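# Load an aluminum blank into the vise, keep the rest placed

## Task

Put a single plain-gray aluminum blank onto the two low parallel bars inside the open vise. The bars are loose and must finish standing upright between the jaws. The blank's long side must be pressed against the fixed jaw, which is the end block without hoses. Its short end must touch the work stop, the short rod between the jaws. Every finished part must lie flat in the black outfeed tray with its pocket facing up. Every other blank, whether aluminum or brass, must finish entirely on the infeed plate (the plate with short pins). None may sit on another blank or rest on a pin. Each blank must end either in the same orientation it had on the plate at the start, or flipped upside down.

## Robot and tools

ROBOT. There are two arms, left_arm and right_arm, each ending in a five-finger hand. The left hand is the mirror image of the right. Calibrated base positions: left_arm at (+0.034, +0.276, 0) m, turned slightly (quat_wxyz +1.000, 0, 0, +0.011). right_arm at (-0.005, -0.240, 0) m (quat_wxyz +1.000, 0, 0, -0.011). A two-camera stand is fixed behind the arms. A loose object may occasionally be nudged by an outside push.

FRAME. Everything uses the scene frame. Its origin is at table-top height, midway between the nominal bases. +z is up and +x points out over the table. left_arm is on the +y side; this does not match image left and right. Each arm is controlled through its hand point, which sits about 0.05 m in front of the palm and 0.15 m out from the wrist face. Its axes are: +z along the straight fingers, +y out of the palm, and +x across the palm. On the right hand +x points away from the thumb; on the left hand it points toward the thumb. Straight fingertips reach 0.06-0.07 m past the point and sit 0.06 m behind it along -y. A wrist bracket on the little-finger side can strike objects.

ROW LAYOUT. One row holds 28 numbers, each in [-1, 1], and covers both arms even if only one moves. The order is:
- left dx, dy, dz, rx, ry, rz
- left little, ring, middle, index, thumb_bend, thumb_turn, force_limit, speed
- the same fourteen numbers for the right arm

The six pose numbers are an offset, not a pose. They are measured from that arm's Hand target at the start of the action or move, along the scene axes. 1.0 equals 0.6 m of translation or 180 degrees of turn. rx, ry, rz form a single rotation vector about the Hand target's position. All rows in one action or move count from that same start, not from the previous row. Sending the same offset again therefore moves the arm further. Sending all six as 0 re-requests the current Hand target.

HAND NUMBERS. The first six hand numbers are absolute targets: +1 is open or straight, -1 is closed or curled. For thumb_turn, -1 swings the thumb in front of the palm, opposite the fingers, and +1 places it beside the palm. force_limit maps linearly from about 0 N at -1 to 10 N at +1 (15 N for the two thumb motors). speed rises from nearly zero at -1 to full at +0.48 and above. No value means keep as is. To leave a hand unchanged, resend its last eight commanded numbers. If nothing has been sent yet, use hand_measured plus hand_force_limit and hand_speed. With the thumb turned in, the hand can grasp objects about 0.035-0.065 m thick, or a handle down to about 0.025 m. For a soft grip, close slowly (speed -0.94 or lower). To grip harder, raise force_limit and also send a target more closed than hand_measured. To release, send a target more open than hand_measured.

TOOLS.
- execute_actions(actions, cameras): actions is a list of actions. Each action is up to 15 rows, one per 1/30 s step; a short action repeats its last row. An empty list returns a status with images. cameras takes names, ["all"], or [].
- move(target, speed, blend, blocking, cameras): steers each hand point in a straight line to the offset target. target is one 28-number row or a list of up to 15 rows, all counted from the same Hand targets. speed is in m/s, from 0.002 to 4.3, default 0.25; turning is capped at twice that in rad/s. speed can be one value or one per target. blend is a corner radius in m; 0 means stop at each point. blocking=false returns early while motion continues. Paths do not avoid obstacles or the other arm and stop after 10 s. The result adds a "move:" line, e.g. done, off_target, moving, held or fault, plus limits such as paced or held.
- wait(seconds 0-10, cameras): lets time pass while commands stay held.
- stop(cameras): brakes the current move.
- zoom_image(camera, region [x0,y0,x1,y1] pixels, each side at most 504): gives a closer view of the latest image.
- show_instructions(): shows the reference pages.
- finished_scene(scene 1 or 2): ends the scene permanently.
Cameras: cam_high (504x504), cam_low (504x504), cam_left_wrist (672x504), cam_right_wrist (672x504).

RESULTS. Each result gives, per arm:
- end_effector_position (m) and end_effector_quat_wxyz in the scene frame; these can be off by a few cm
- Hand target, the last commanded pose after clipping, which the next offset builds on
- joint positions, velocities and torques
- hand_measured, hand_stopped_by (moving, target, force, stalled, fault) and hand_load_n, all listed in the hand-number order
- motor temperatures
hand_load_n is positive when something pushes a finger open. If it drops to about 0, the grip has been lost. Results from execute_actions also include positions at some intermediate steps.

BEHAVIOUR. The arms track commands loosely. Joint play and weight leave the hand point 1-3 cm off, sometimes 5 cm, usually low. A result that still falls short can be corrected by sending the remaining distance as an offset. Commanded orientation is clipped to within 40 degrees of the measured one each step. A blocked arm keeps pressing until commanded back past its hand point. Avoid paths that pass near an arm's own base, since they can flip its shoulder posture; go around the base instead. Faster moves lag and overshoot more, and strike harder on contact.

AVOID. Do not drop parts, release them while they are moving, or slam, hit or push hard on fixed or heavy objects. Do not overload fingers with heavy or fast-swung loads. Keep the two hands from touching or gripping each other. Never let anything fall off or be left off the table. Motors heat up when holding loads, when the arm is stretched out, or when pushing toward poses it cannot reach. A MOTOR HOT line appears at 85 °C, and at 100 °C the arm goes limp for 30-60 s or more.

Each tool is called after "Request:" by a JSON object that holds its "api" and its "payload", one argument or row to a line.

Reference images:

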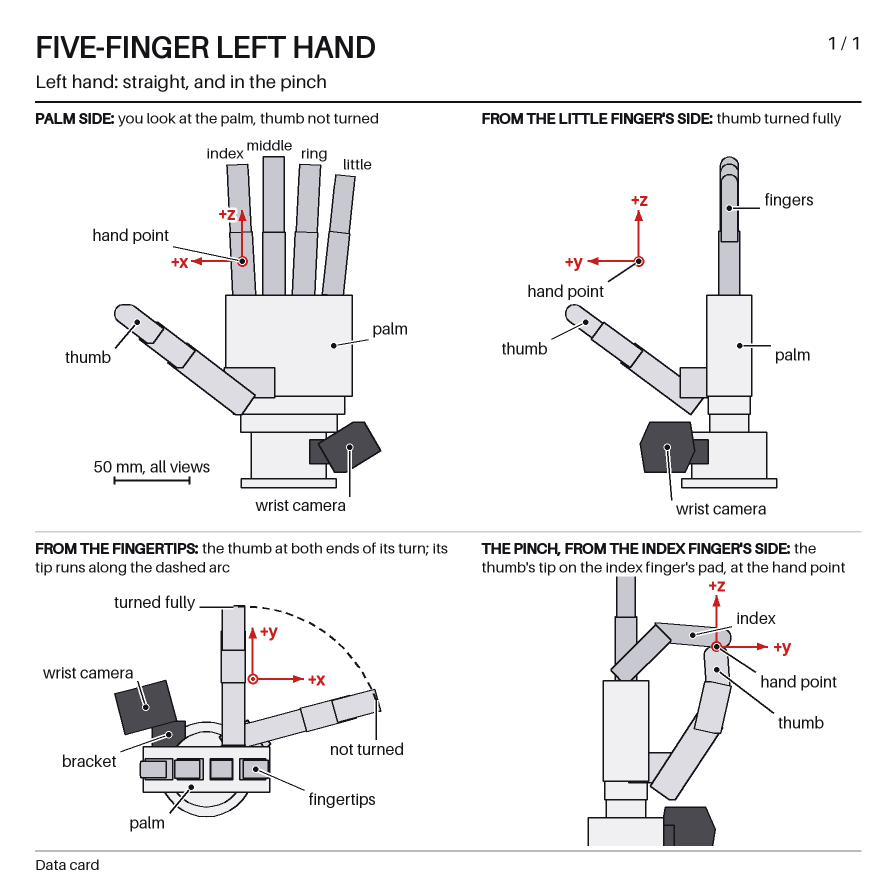

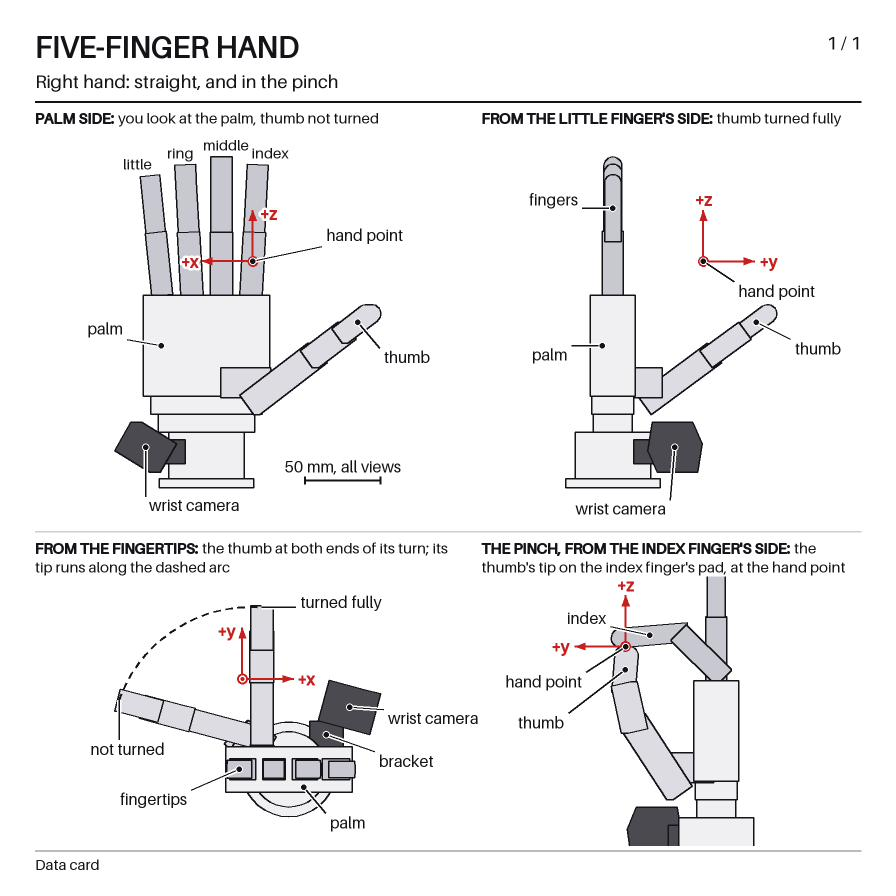

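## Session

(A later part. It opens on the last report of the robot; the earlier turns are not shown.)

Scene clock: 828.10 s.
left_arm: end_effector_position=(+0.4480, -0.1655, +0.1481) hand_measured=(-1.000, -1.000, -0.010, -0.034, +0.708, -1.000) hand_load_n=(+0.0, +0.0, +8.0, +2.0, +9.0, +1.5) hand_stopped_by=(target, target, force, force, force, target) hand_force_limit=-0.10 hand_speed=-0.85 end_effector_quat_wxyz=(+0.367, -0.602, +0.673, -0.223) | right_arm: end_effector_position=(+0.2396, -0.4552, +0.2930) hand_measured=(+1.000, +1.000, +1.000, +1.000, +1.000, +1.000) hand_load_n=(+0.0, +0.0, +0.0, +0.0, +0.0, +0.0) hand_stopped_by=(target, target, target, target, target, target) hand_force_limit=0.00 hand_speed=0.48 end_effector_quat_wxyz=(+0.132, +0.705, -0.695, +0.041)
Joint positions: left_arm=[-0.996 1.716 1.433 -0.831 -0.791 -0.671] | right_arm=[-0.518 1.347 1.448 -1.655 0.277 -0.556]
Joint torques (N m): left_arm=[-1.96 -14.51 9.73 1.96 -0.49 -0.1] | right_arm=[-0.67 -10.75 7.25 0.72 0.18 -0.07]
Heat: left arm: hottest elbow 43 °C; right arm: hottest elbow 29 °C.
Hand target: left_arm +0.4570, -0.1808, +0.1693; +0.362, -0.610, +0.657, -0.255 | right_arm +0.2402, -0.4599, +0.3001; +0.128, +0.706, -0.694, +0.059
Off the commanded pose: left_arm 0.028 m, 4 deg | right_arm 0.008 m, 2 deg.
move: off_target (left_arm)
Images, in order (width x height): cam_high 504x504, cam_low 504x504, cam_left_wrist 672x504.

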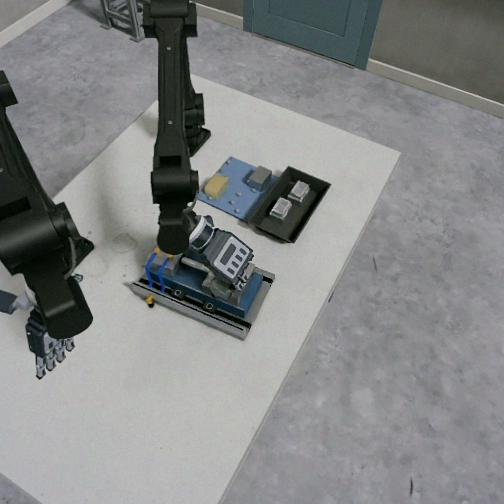

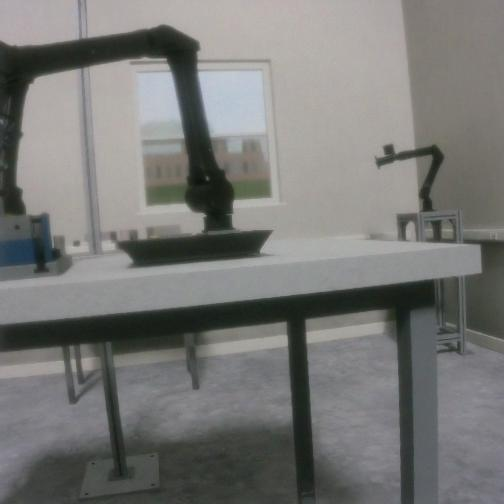

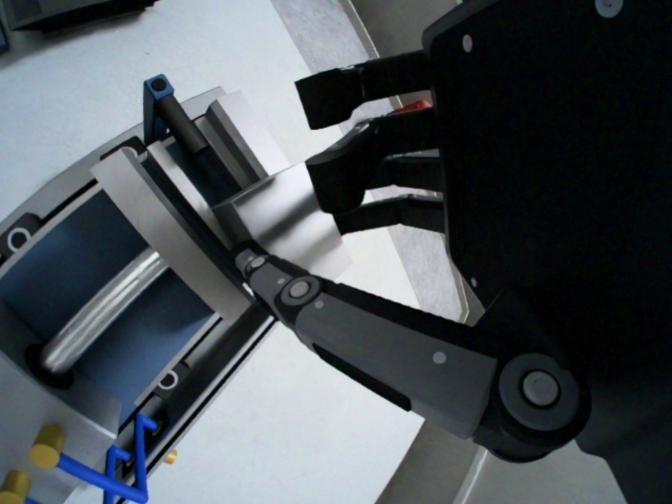

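Request:
{"api": "move", "payload": {
  "target": [
    [0.0,0.025,-0.018,0.0,0.0,0,-1,-1,-0.4,-0.4,0.25,-1,-0.1,-0.85,0,0,0,0,0,0,1,1,1,1,1,1,0,0.48]
  ],
  "cameras": ["cam_left_wrist","cam_high","cam_low"],
  "speed": 0.06
}}

Request:
{"api": "zoom_image", "payload": {
  "camera": "cam_high",
  "region": [200, 240, 260, 300]
}}

Request:
{"api": "zoom_image", "payload": {
  "camera": "cam_left_wrist",
  "region": [170, 90, 350, 270]
}}

Scene clock: 838.63 s.
left_arm: end_effector_position=(+0.4456, -0.1666, +0.1452) hand_measured=(-1.000, -1.000, -0.010, -0.036, +0.708, -1.000) hand_load_n=(+0.0, +0.0, +6.5, +0.5, +9.0, +2.5) hand_stopped_by=(target, target, force, force, force, target) hand_force_limit=-0.10 hand_speed=-0.85 end_effector_quat_wxyz=(+0.361, -0.606, +0.668, -0.238) | right_arm: end_effector_position=(+0.2396, -0.4552, +0.2930) hand_measured=(+1.000, +1.000, +1.000, +1.000, +1.000, +1.000) hand_load_n=(+0.0, +0.0, +0.0, +0.0, +0.0, +0.0) hand_stopped_by=(target, target, target, target, target, target) hand_force_limit=0.00 hand_speed=0.48 end_effector_quat_wxyz=(+0.132, +0.705, -0.695, +0.041)
Joint positions: left_arm=[-0.998 1.698 1.395 -0.779 -0.782 -0.674] | right_arm=[-0.518 1.347 1.448 -1.655 0.277 -0.556]
Joint torques (N m): left_arm=[-0.44 -14.62 7.68 1.96 -0.53 0.11] | right_arm=[-0.79 -10.52 7.17 0.62 0.19 -0.1]
Heat: left arm: hottest elbow 42 °C; right arm: hottest elbow 29 °C.
Hand target: left_arm +0.4570, -0.1658, +0.1585; +0.362, -0.610, +0.657, -0.255 | right_arm +0.2402, -0.4599, +0.3001; +0.128, +0.706, -0.694, +0.059
Off the commanded pose: left_arm 0.018 m, 2 deg | right_arm 0.008 m, 2 deg.
move: off_target (left_arm)
Images, in order (width x height): cam_high 504x504, cam_low 504x504, cam_left_wrist 672x504.

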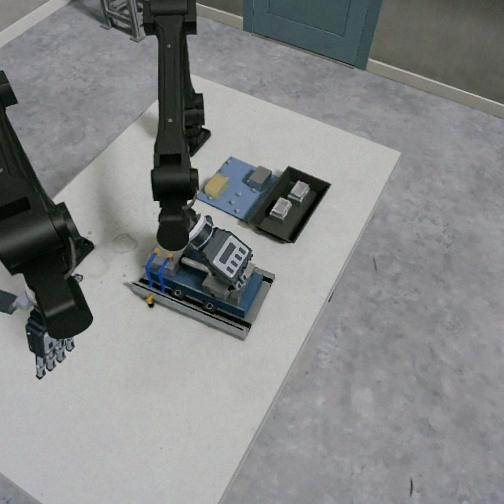

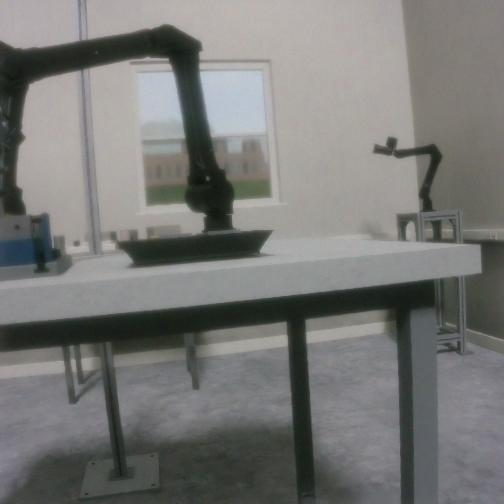

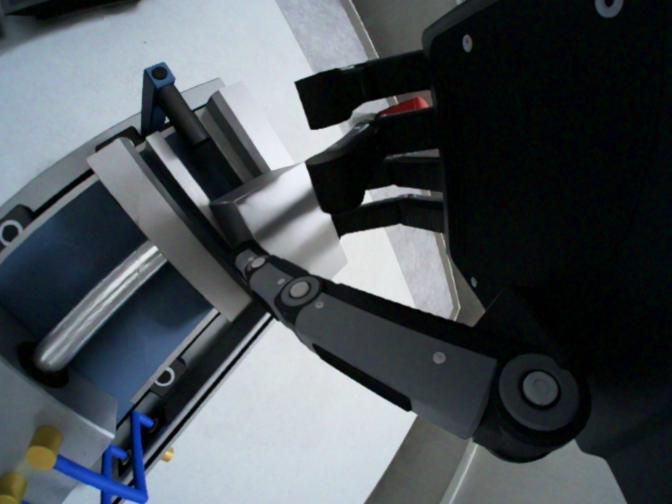

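Scaled by 8.400 from the camera's 504x504 image, which has a finer 720x720 frame.

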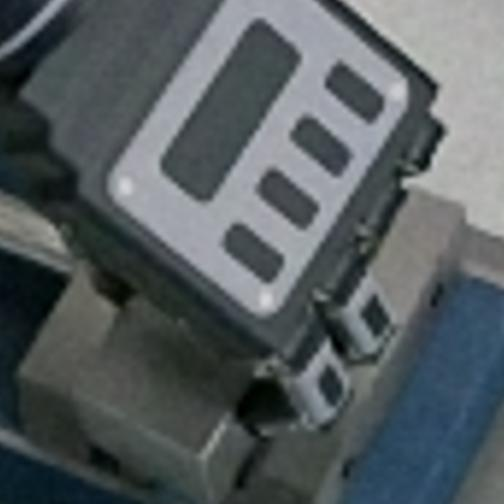

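Scaled by 2.800 from the camera's 672x504 image, which has a finer 960x720 frame.

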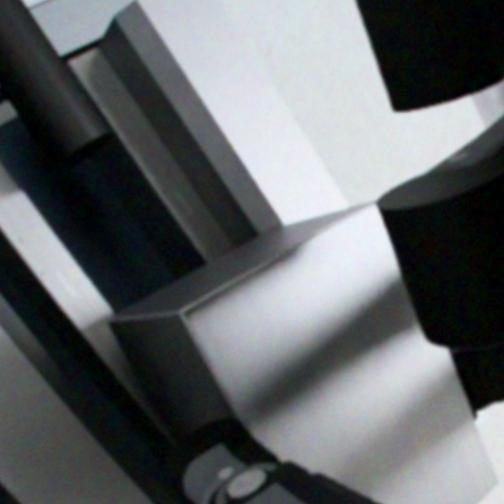

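Request:
{"api": "zoom_image", "payload": {
  "camera": "cam_left_wrist",
  "region": [140, 130, 260, 250]
}}

Request:
{"api": "zoom_image", "payload": {
  "camera": "cam_high",
  "region": [200, 270, 245, 315]
}}

Scaled by 4.200 from the camera's 672x504 image, which has a finer 960x720 frame.

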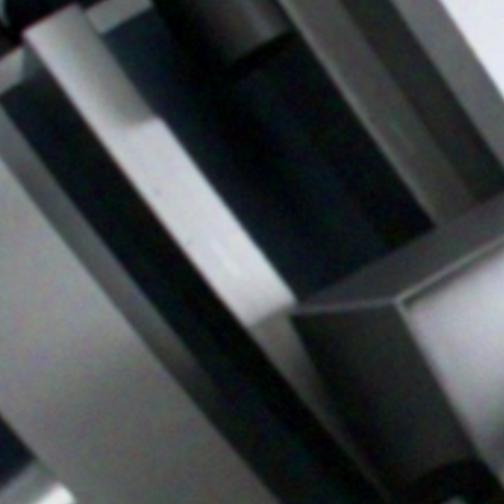

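Scaled by 11.200 from the camera's 504x504 image, which has a finer 720x720 frame.

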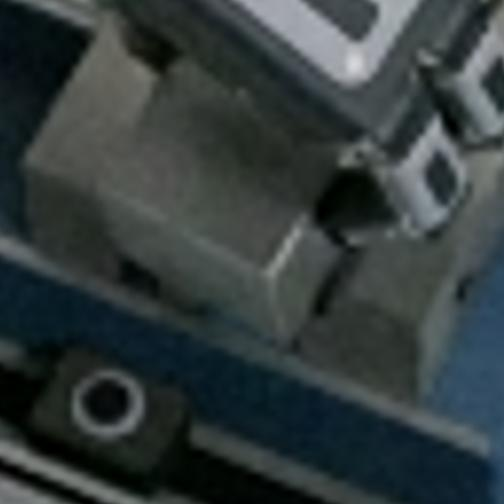

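Request:
{"api": "move", "payload": {
  "target": [0,0,0,0,0,0,-1,-1,-0.4,-0.4,0.25,-1,-0.1,-0.85,0.3,0.2,0.02,0,0,0,1,1,1,1,1,1,0,0.48],
  "cameras": ["cam_right_wrist"],
  "speed": 0.2
}}

Request:
{"api": "zoom_image", "payload": {
  "camera": "cam_right_wrist",
  "region": [240, 240, 440, 440]
}}

Scene clock: 882.30 s.
left_arm: end_effector_position=(+0.4458, -0.1669, +0.1454) hand_measured=(-1.000, -1.000, -0.010, -0.036, +0.708, -1.000) hand_load_n=(+0.0, +0.0, +6.5, +1.0, +8.5, +2.5) hand_stopped_by=(target, target, force, force, force, target) hand_force_limit=-0.10 hand_speed=-0.85 end_effector_quat_wxyz=(+0.361, -0.606, +0.667, -0.239) | right_arm: end_effector_position=(+0.4086, -0.3400, +0.2936) hand_measured=(+1.000, +1.000, +1.000, +1.000, +1.000, +1.000) hand_load_n=(+0.0, -0.5, +0.0, -0.5, +0.0, +0.0) hand_stopped_by=(target, target, target, target, target, target) hand_force_limit=0.00 hand_speed=0.48 end_effector_quat_wxyz=(+0.109, +0.716, -0.684, +0.085)
Joint positions: left_arm=[-0.998 1.698 1.395 -0.777 -0.782 -0.674] | right_arm=[-0.131 1.618 1.762 -1.7 0.277 -0.2]
Joint torques (N m): left_arm=[-0.5 -14.74 7.66 1.96 -0.53 0.11] | right_arm=[1.44 -13.1 10.88 -0.34 0.23 0.15]
Motor temperatures (°C): left_arm=[21 26 37 23 22 22] | right_arm=[21 25 30 23 22 22]
Heat: left arm: hottest elbow 37 °C; right arm: hottest elbow 30 °C.
Hand target: left_arm +0.4570, -0.1658, +0.1585; +0.362, -0.610, +0.657, -0.255 | right_arm +0.4202, -0.3399, +0.3121; +0.128, +0.706, -0.694, +0.059
Off the commanded pose: left_arm 0.017 m, 2 deg | right_arm 0.022 m, 4 deg.
joint sent to its limit (right arm) — joint 4 (wrist pitch), lower limit. The joint targets are off in position and orientation.
move: off_target (left_arm, right_arm)
Images, in order (width x height): cam_right_wrist 672x504.

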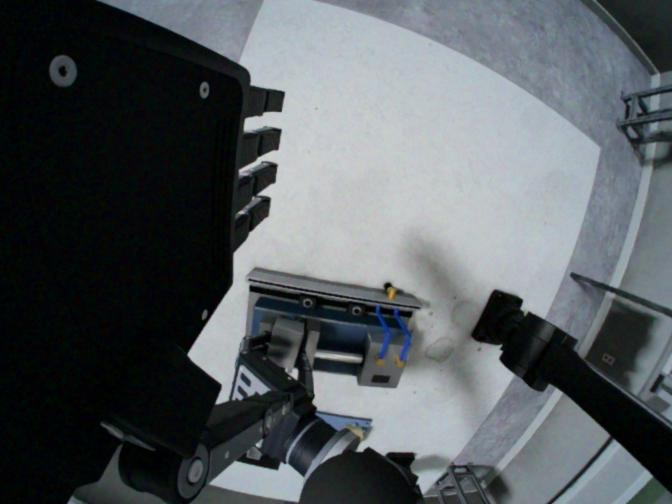

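Scaled by 2.520 from the camera's 672x504 image, which has a finer 960x720 frame.

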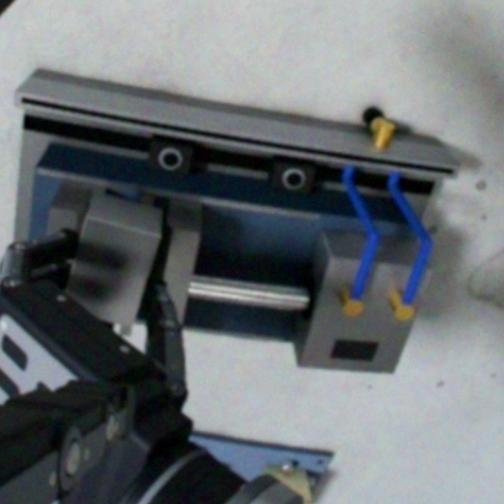

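Request:
{"api": "zoom_image", "payload": {
  "camera": "cam_right_wrist",
  "region": [250, 300, 330, 380]
}}

Scaled by 6.300 from the camera's 672x504 image, which has a finer 960x720 frame.

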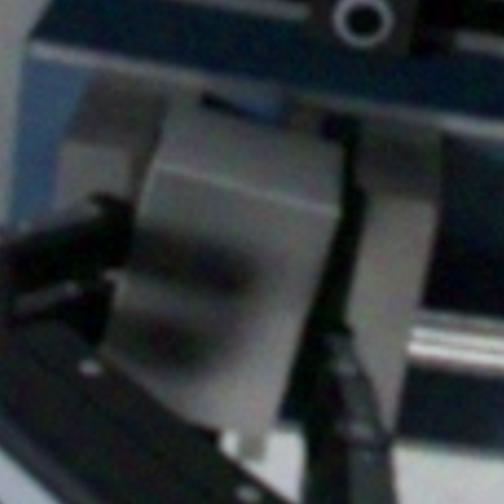

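Request:
{"api": "move", "payload": {
  "target": [
    [0,0,0.055,0,0,0,-1,-1,-0.4,-0.4,0.25,-1,-0.1,-0.85,0,0,0,0,0,0,1,1,1,1,1,1,0,0.48],
    [-0.008,0.03,0.055,0.0,0.0,0.03,-1,-1,-0.4,-0.4,0.25,-1,-0.1,-0.85,0,0,0,0,0,0,1,1,1,1,1,1,0,0.48]
  ],
  "cameras": ["cam_left_wrist","cam_right_wrist","cam_high"],
  "speed": 0.06
}}

Request:
{"api": "zoom_image", "payload": {
  "camera": "cam_right_wrist",
  "region": [250, 300, 330, 380]
}}

Request:
{"api": "zoom_image", "payload": {
  "camera": "cam_left_wrist",
  "region": [170, 90, 350, 270]
}}

Scene clock: 909.93 s.
left_arm: end_effector_position=(+0.4384, -0.1380, +0.1415) hand_measured=(-1.000, -1.000, -0.010, -0.036, +0.708, -1.000) hand_load_n=(+0.0, +0.0, +8.0, +2.0, +8.0, +2.5) hand_stopped_by=(target, target, force, force, force, target) hand_force_limit=-0.10 hand_speed=-0.85 end_effector_quat_wxyz=(-0.373, +0.632, -0.649, +0.199) | right_arm: end_effector_position=(+0.4086, -0.3400, +0.2936) hand_measured=(+1.000, +1.000, +1.000, +1.000, +1.000, +1.000) hand_load_n=(+0.0, +0.0, +0.0, +0.0, +0.0, +0.0) hand_stopped_by=(target, target, target, target, target, target) hand_force_limit=0.00 hand_speed=0.48 end_effector_quat_wxyz=(+0.109, +0.716, -0.684, +0.085)
Joint positions: left_arm=[-0.987 1.691 1.395 -0.912 -0.814 -0.781] | right_arm=[-0.131 1.618 1.762 -1.7 0.277 -0.2]
Joint torques (N m): left_arm=[-0.5 -16.32 12.05 0.5 -1.09 0] | right_arm=[1.49 -13.74 10.78 -0.21 0.17 0.18]
Heat: left arm: hottest elbow 35 °C; right arm: hottest elbow 33 °C.
Hand target: left_arm +0.4522, -0.1478, +0.1915; -0.374, +0.640, -0.627, +0.237 | right_arm +0.4202, -0.3399, +0.3121; +0.128, +0.706, -0.694, +0.059
Off the commanded pose: left_arm 0.053 m, 5 deg | right_arm 0.022 m, 4 deg.
joint sent to its limit (right arm) — joint 4 (wrist pitch), lower limit. The joint targets are off in position and orientation.
move: off_target (left_arm, right_arm)
Images, in order (width x height): cam_high 504x504, cam_left_wrist 672x504, cam_right_wrist 672x504.

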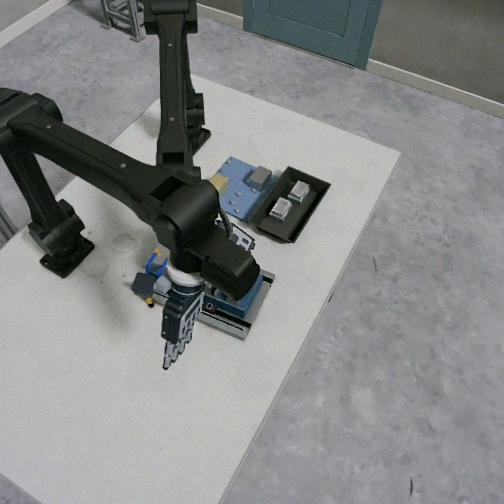

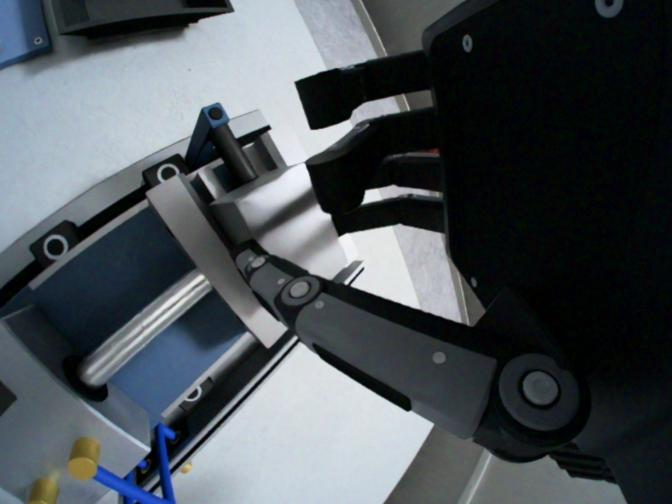

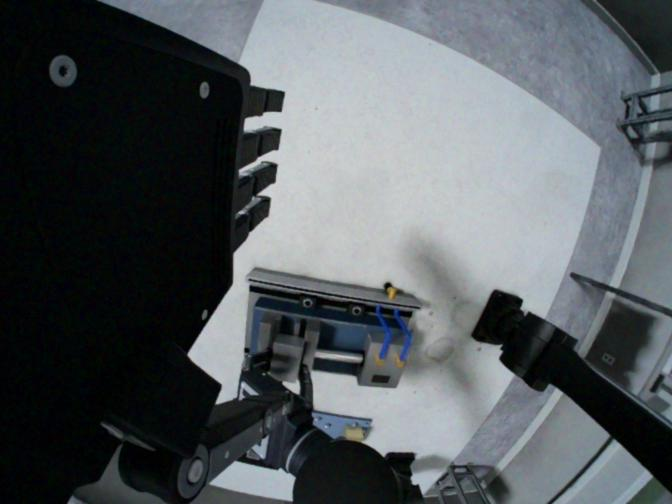

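Scaled by 6.300 from the camera's 672x504 image, which has a finer 960x720 frame.

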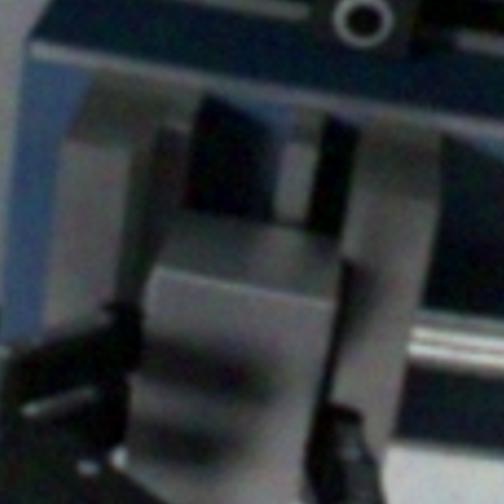

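Scaled by 2.800 from the camera's 672x504 image, which has a finer 960x720 frame.

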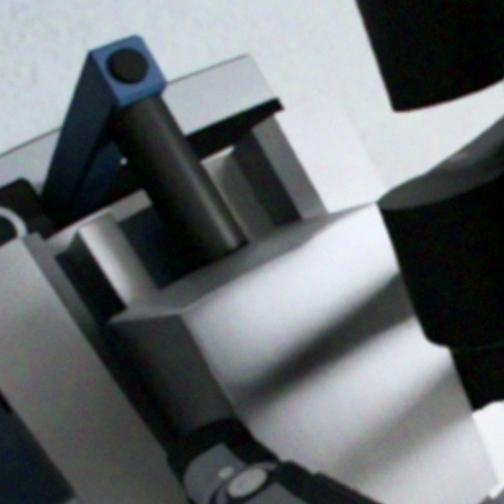

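Request:
{"api": "move", "payload": {
  "target": [
    [-0.003,-0.004,-0.065,0,0,0,-1,-1,-0.4,-0.4,0.25,-1,-0.1,-0.85,0,0,0,0,0,0,1,1,1,1,1,1,0,0.48]
  ],
  "cameras": ["cam_left_wrist","cam_right_wrist","cam_high"],
  "speed": 0.04
}}

Request:
{"api": "zoom_image", "payload": {
  "camera": "cam_right_wrist",
  "region": [250, 300, 330, 380]
}}

Request:
{"api": "zoom_image", "payload": {
  "camera": "cam_left_wrist",
  "region": [170, 90, 350, 270]
}}

Scene clock: 922.20 s.
left_arm: end_effector_position=(+0.4426, -0.1427, +0.1378) hand_measured=(-1.000, -1.000, -0.010, -0.036, +0.708, -1.000) hand_load_n=(+0.0, +0.0, +8.5, +1.5, +8.0, +1.5) hand_stopped_by=(target, target, force, force, force, target) hand_force_limit=-0.10 hand_speed=-0.85 end_effector_quat_wxyz=(-0.373, +0.635, -0.641, +0.215) | right_arm: end_effector_position=(+0.4086, -0.3400, +0.2936) hand_measured=(+1.000, +1.000, +1.000, +1.000, +1.000, +1.000) hand_load_n=(+0.0, +0.0, +0.0, +0.0, +0.0, +0.0) hand_stopped_by=(target, target, target, target, target, target) hand_force_limit=0.00 hand_speed=0.48 end_effector_quat_wxyz=(+0.109, +0.716, -0.684, +0.085)
Joint positions: left_arm=[-0.987 1.691 1.376 -0.858 -0.819 -0.781] | right_arm=[-0.131 1.618 1.762 -1.7 0.277 -0.2]
Joint torques (N m): left_arm=[-0.85 -14.04 8.32 1.76 -1.01 -0.08] | right_arm=[1.26 -13.04 10.85 -0.32 0.19 0.16]
Heat: left arm: hottest elbow 36 °C; right arm: hottest elbow 34 °C.
Hand target: left_arm +0.4504, -0.1502, +0.1525; -0.374, +0.640, -0.627, +0.237 | right_arm +0.4202, -0.3399, +0.3121; +0.128, +0.706, -0.694, +0.059
Off the commanded pose: left_arm 0.018 m, 3 deg | right_arm 0.022 m, 4 deg.
joint sent to its limit (right arm) — joint 4 (wrist pitch), lower limit. The joint targets are off in position and orientation.
move: off_target (left_arm, right_arm)
Images, in order (width x height): cam_high 504x504, cam_left_wrist 672x504, cam_right_wrist 672x504.

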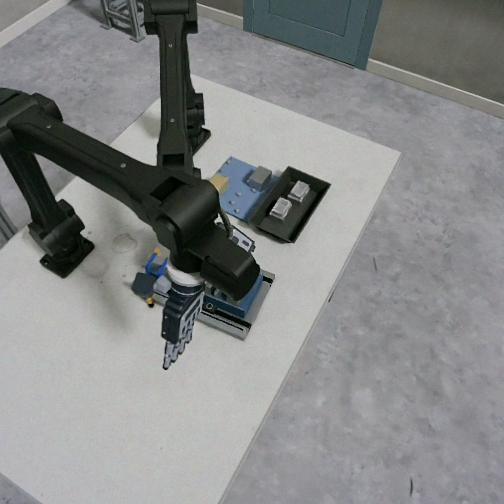

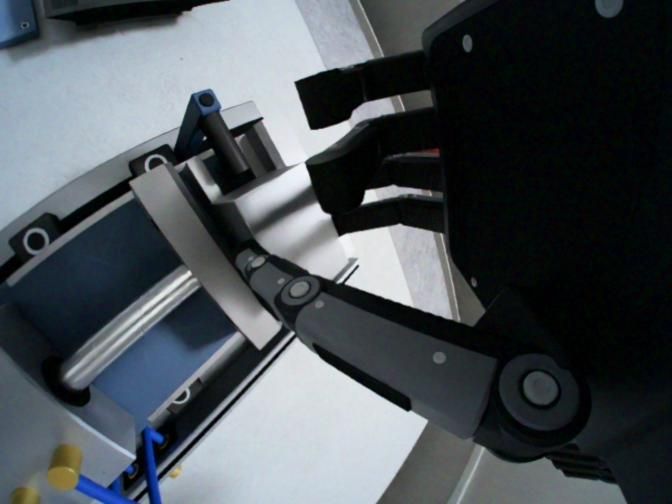

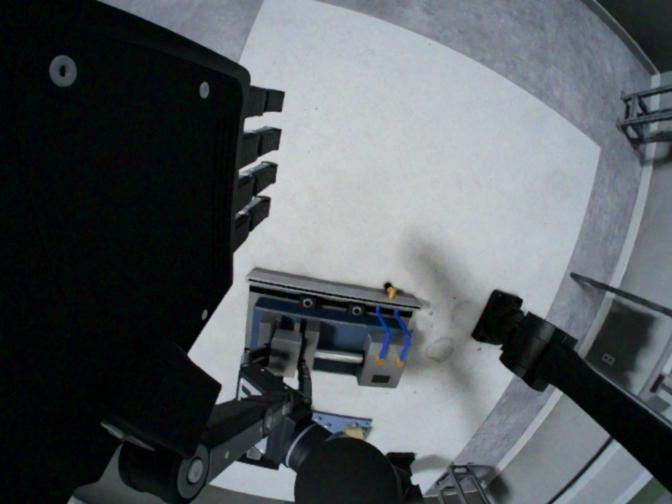

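Scaled by 6.300 from the camera's 672x504 image, which has a finer 960x720 frame.

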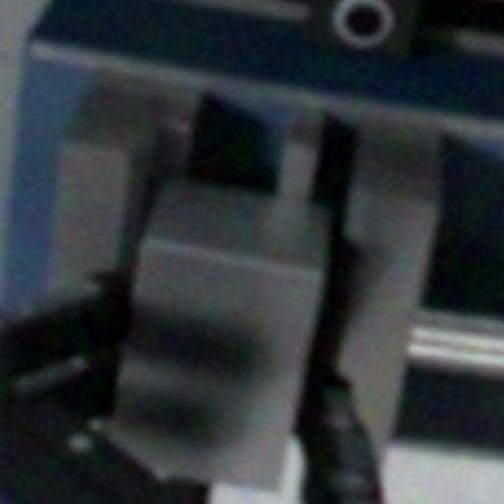

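Scaled by 2.800 from the camera's 672x504 image, which has a finer 960x720 frame.

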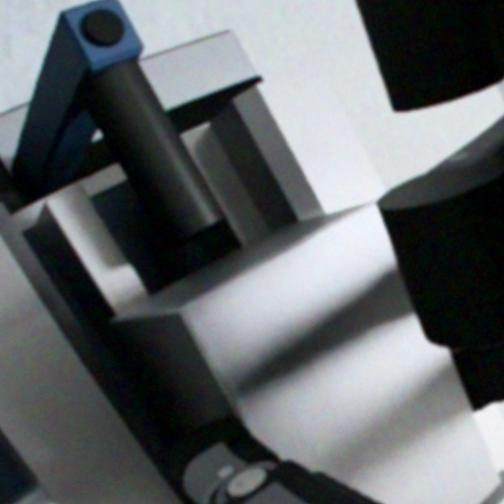

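Request:
{"api": "move", "payload": {
  "target": [
    [0,0,-0.02,0,0,0,-1,-1,-0.4,-0.4,0.25,-1,-0.1,-0.85,0,0,0,0,0,0,1,1,1,1,1,1,0,0.48]
  ],
  "cameras": ["cam_left_wrist","cam_right_wrist","cam_high"],
  "speed": 0.04
}}

Request:
{"api": "zoom_image", "payload": {
  "camera": "cam_right_wrist",
  "region": [250, 300, 330, 380]
}}

Request:
{"api": "zoom_image", "payload": {
  "camera": "cam_left_wrist",
  "region": [170, 90, 350, 270]
}}

Scene clock: 929.63 s.
left_arm: end_effector_position=(+0.4444, -0.1426, +0.1339) hand_measured=(-1.000, -1.000, -0.010, -0.036, +0.708, -1.000) hand_load_n=(+0.0, +0.0, +6.5, +2.0, +7.5, -0.5) hand_stopped_by=(target, target, force, force, force, target) hand_force_limit=-0.10 hand_speed=-0.85 end_effector_quat_wxyz=(-0.373, +0.636, -0.638, +0.221) | right_arm: end_effector_position=(+0.4086, -0.3400, +0.2936) hand_measured=(+1.000, +1.000, +1.000, +1.000, +1.000, +1.000) hand_load_n=(+0.0, +0.0, +0.0, +0.0, +0.0, +0.0) hand_stopped_by=(target, target, target, target, target, target) hand_force_limit=0.00 hand_speed=0.48 end_effector_quat_wxyz=(+0.109, +0.716, -0.684, +0.085)
Joint positions: left_arm=[-0.985 1.69 1.359 -0.828 -0.822 -0.78] | right_arm=[-0.131 1.618 1.762 -1.7 0.277 -0.2]
Joint torques (N m): left_arm=[-0.91 -13.22 7.84 1.81 -0.84 -0.08] | right_arm=[0.79 -12.63 10.8 -0.18 0.23 0.19]
Motor temperatures (°C): left_arm=[21 25 36 23 22 21] | right_arm=[21 25 35 23 22 22]
Heat: left arm: hottest elbow 36 °C; right arm: hottest elbow 35 °C.
Hand target: left_arm +0.4504, -0.1502, +0.1405; -0.374, +0.640, -0.627, +0.237 | right_arm +0.4202, -0.3399, +0.3121; +0.128, +0.706, -0.694, +0.059
Off the commanded pose: left_arm 0.012 m, 2 deg | right_arm 0.022 m, 4 deg.
joint sent to its limit (right arm) — joint 4 (wrist pitch), lower limit. The joint targets are off in position and orientation.
move: off_target (left_arm, right_arm)
Images, in order (width x height): cam_high 504x504, cam_left_wrist 672x504, cam_right_wrist 672x504.

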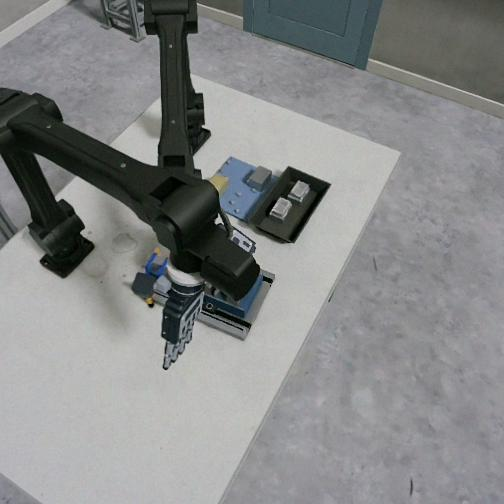

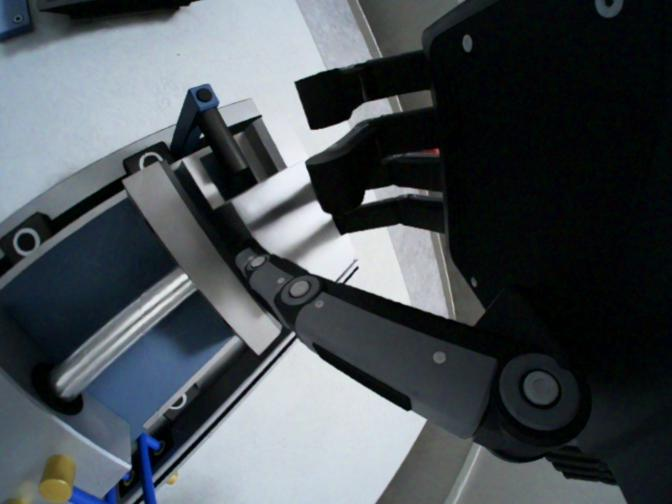

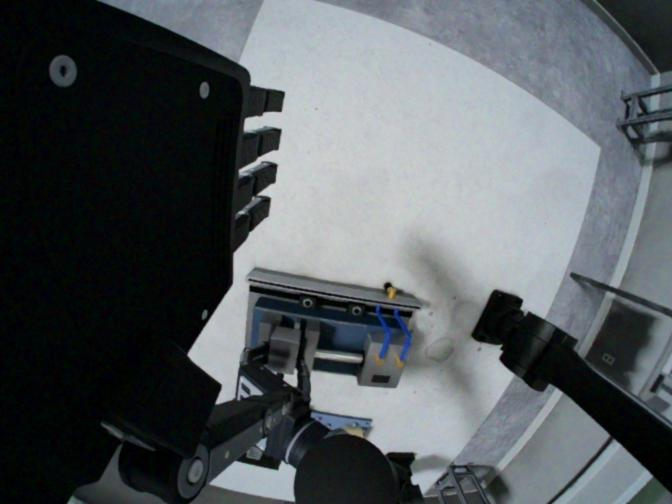

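Scaled by 6.300 from the camera's 672x504 image, which has a finer 960x720 frame.

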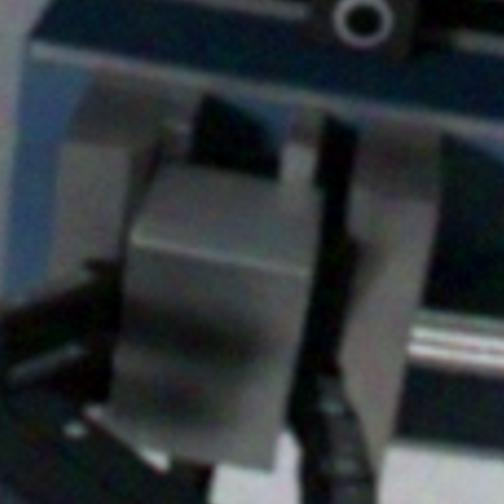

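Scaled by 2.800 from the camera's 672x504 image, which has a finer 960x720 frame.

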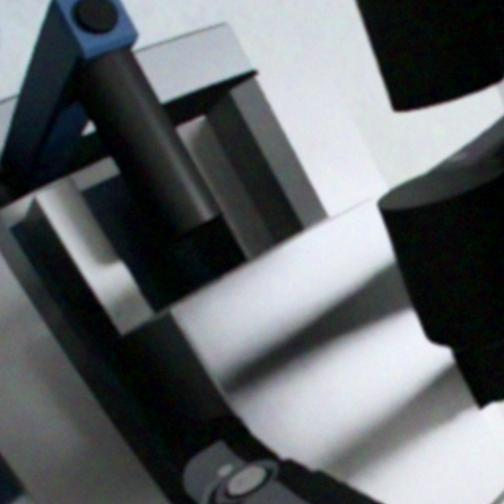

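Request:
{"api": "move", "payload": {
  "target": [
    [0,0,0,0,0,0,-1,-1,0.06,0.05,0.9,-1,-0.1,-0.6,0,0,0,0,0,0,1,1,1,1,1,1,0,0.48]
  ],
  "cameras": ["cam_left_wrist","cam_right_wrist","cam_high"],
  "speed": 0.04
}}

Request:
{"api": "zoom_image", "payload": {
  "camera": "cam_right_wrist",
  "region": [250, 300, 330, 380]
}}

Request:
{"api": "zoom_image", "payload": {
  "camera": "cam_left_wrist",
  "region": [170, 90, 350, 270]
}}

Scene clock: 938.57 s.
left_arm: end_effector_position=(+0.4435, -0.1445, +0.1342) hand_measured=(-1.000, -1.000, +0.060, +0.050, +0.900, -1.000) hand_load_n=(+0.0, +0.0, +0.0, +0.0, +0.0, +0.0) hand_stopped_by=(target, target, target, target, target, target) hand_force_limit=-0.10 hand_speed=-0.60 end_effector_quat_wxyz=(-0.373, +0.636, -0.638, +0.223) | right_arm: end_effector_position=(+0.4086, -0.3400, +0.2936) hand_measured=(+1.000, +1.000, +1.000, +1.000, +1.000, +1.000) hand_load_n=(+0.0, +0.0, +0.0, +0.0, +0.0, +0.0) hand_stopped_by=(target, target, target, target, target, target) hand_force_limit=0.00 hand_speed=0.48 end_effector_quat_wxyz=(+0.109, +0.716, -0.684, +0.085)
Joint positions: left_arm=[-0.988 1.69 1.359 -0.825 -0.822 -0.781] | right_arm=[-0.131 1.618 1.762 -1.7 0.277 -0.2]
Joint torques (N m): left_arm=[-1.03 -13.22 7.8 1.68 -0.83 -0.07] | right_arm=[0.73 -13.16 10.91 -0.24 0.21 0.16]
Heat: left arm: hottest elbow 36 °C; right arm: hottest elbow 35 °C.
Hand target: left_arm +0.4504, -0.1502, +0.1405; -0.374, +0.640, -0.627, +0.237 | right_arm +0.4202, -0.3399, +0.3121; +0.128, +0.706, -0.694, +0.059
Off the commanded pose: left_arm 0.011 m, 2 deg | right_arm 0.022 m, 4 deg.
joint sent to its limit (right arm) — joint 4 (wrist pitch), lower limit. The joint targets are off in position and orientation.
move: off_target (left_arm, right_arm)
Images, in order (width x height): cam_high 504x504, cam_left_wrist 672x504, cam_right_wrist 672x504.

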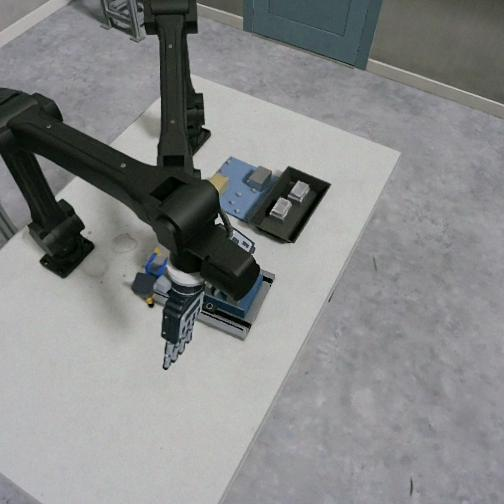

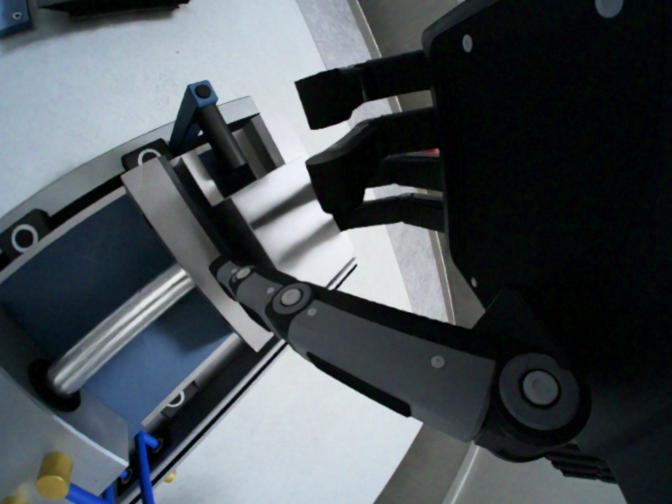

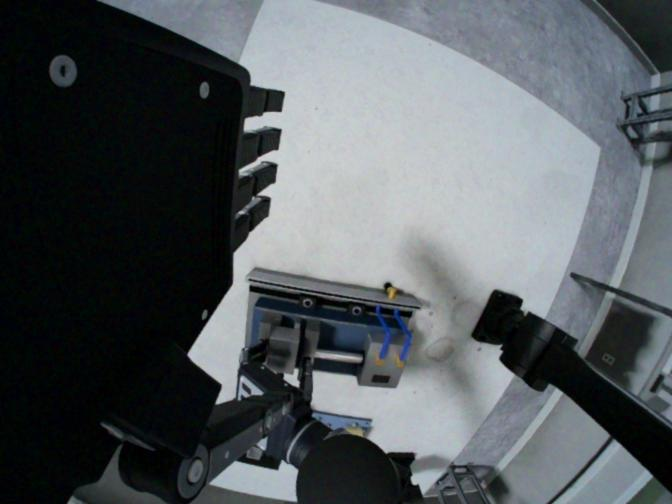

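Scaled by 6.300 from the camera's 672x504 image, which has a finer 960x720 frame.

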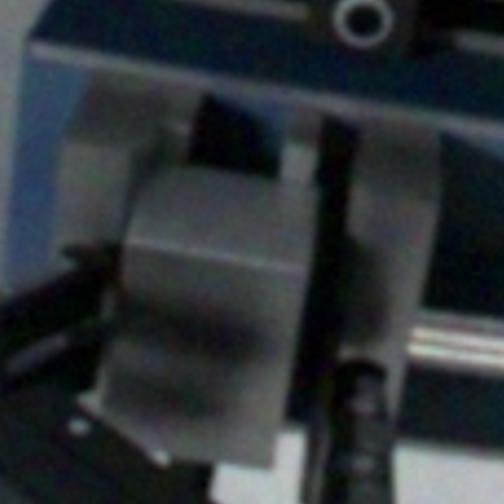

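Scaled by 2.800 from the camera's 672x504 image, which has a finer 960x720 frame.

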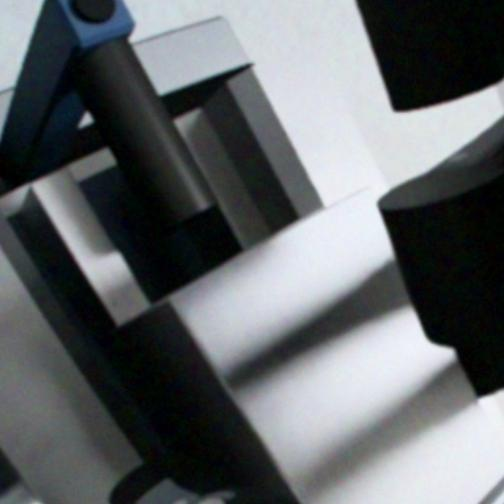

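Request:
{"api": "move", "payload": {
  "target": [
    [0,0,0,0,0,0,-1,-1,0.15,0.12,0.5,-1,-0.78,-0.85,0,0,0,0,0,0,1,1,1,1,1,1,0,0.48]
  ],
  "cameras": ["cam_left_wrist","cam_right_wrist"],
  "speed": 0.04
}}

Request:
{"api": "zoom_image", "payload": {
  "camera": "cam_right_wrist",
  "region": [250, 300, 330, 380]
}}

Request:
{"api": "zoom_image", "payload": {
  "camera": "cam_left_wrist",
  "region": [170, 90, 350, 270]
}}

Scene clock: 947.03 s.
left_arm: end_effector_position=(+0.4396, -0.1483, +0.1342) hand_measured=(-1.000, -1.000, +0.150, +0.120, +0.622, -1.000) hand_load_n=(+0.0, +0.0, +0.0, +0.0, +1.5, +0.5) hand_stopped_by=(target, target, target, target, force, target) hand_force_limit=-0.78 hand_speed=-0.85 end_effector_quat_wxyz=(-0.372, +0.633, -0.641, +0.225) | right_arm: end_effector_position=(+0.4086, -0.3400, +0.2936) hand_measured=(+1.000, +1.000, +1.000, +1.000, +1.000, +1.000) hand_load_n=(+0.0, +0.0, +0.0, +0.0, +0.0, +0.0) hand_stopped_by=(target, target, target, target, target, target) hand_force_limit=0.00 hand_speed=0.48 end_effector_quat_wxyz=(+0.109, +0.716, -0.684, +0.085)
Joint positions: left_arm=[-0.998 1.69 1.359 -0.825 -0.822 -0.781] | right_arm=[-0.131 1.618 1.762 -1.7 0.277 -0.2]
Joint torques (N m): left_arm=[-1.08 -13.22 7.92 1.68 -0.83 -0.08] | right_arm=[0.91 -12.63 10.88 -0.27 0.18 0.14]
Heat: left arm: hottest elbow 36 °C; right arm: hottest elbow 36 °C.
Hand target: left_arm +0.4504, -0.1502, +0.1405; -0.374, +0.640, -0.627, +0.237 | right_arm +0.4202, -0.3399, +0.3121; +0.128, +0.706, -0.694, +0.059
Off the commanded pose: left_arm 0.013 m, 2 deg | right_arm 0.022 m, 4 deg.
joint sent to its limit (right arm) — joint 4 (wrist pitch), lower limit. The joint targets are off in position and orientation.
move: off_target (left_arm, right_arm)
Images, in order (width x height): cam_left_wrist 672x504, cam_right_wrist 672x504.

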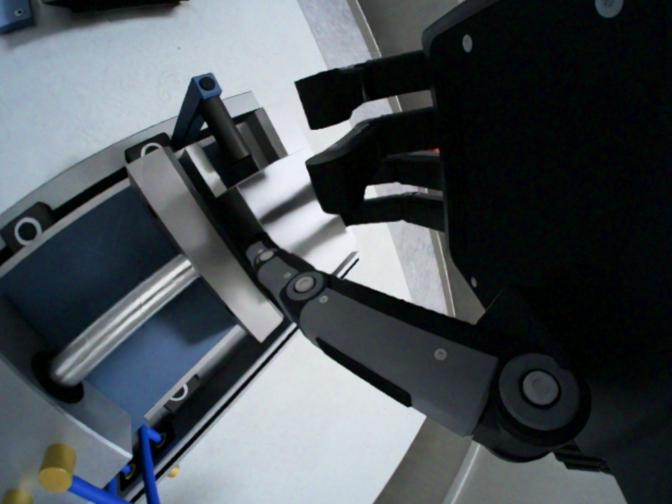

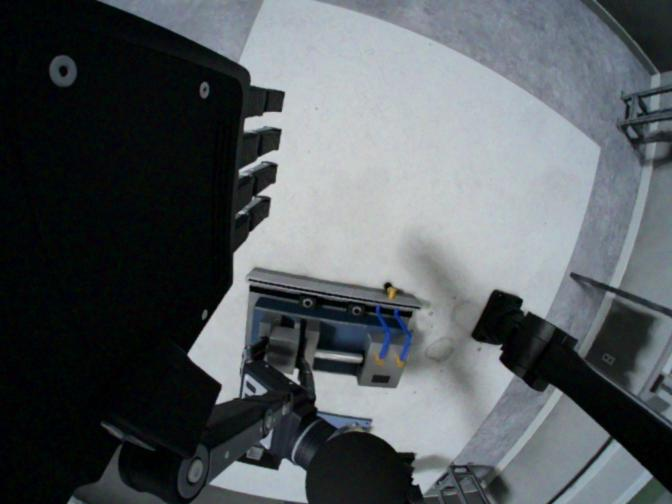

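Scaled by 6.300 from the camera's 672x504 image, which has a finer 960x720 frame.

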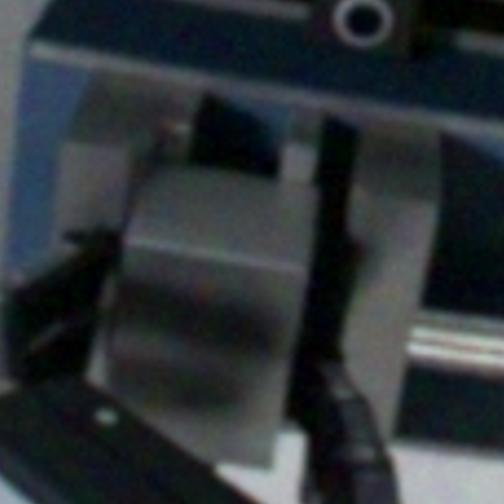

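Scaled by 2.800 from the camera's 672x504 image, which has a finer 960x720 frame.

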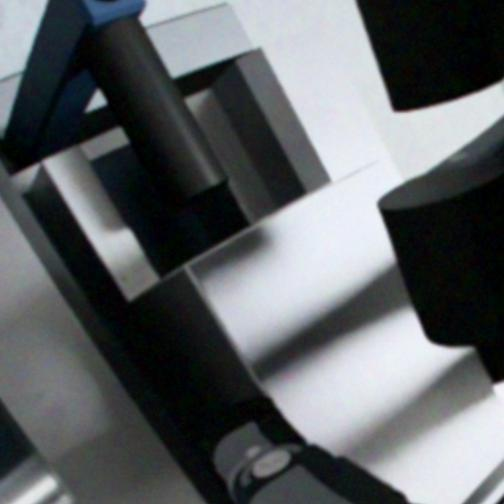

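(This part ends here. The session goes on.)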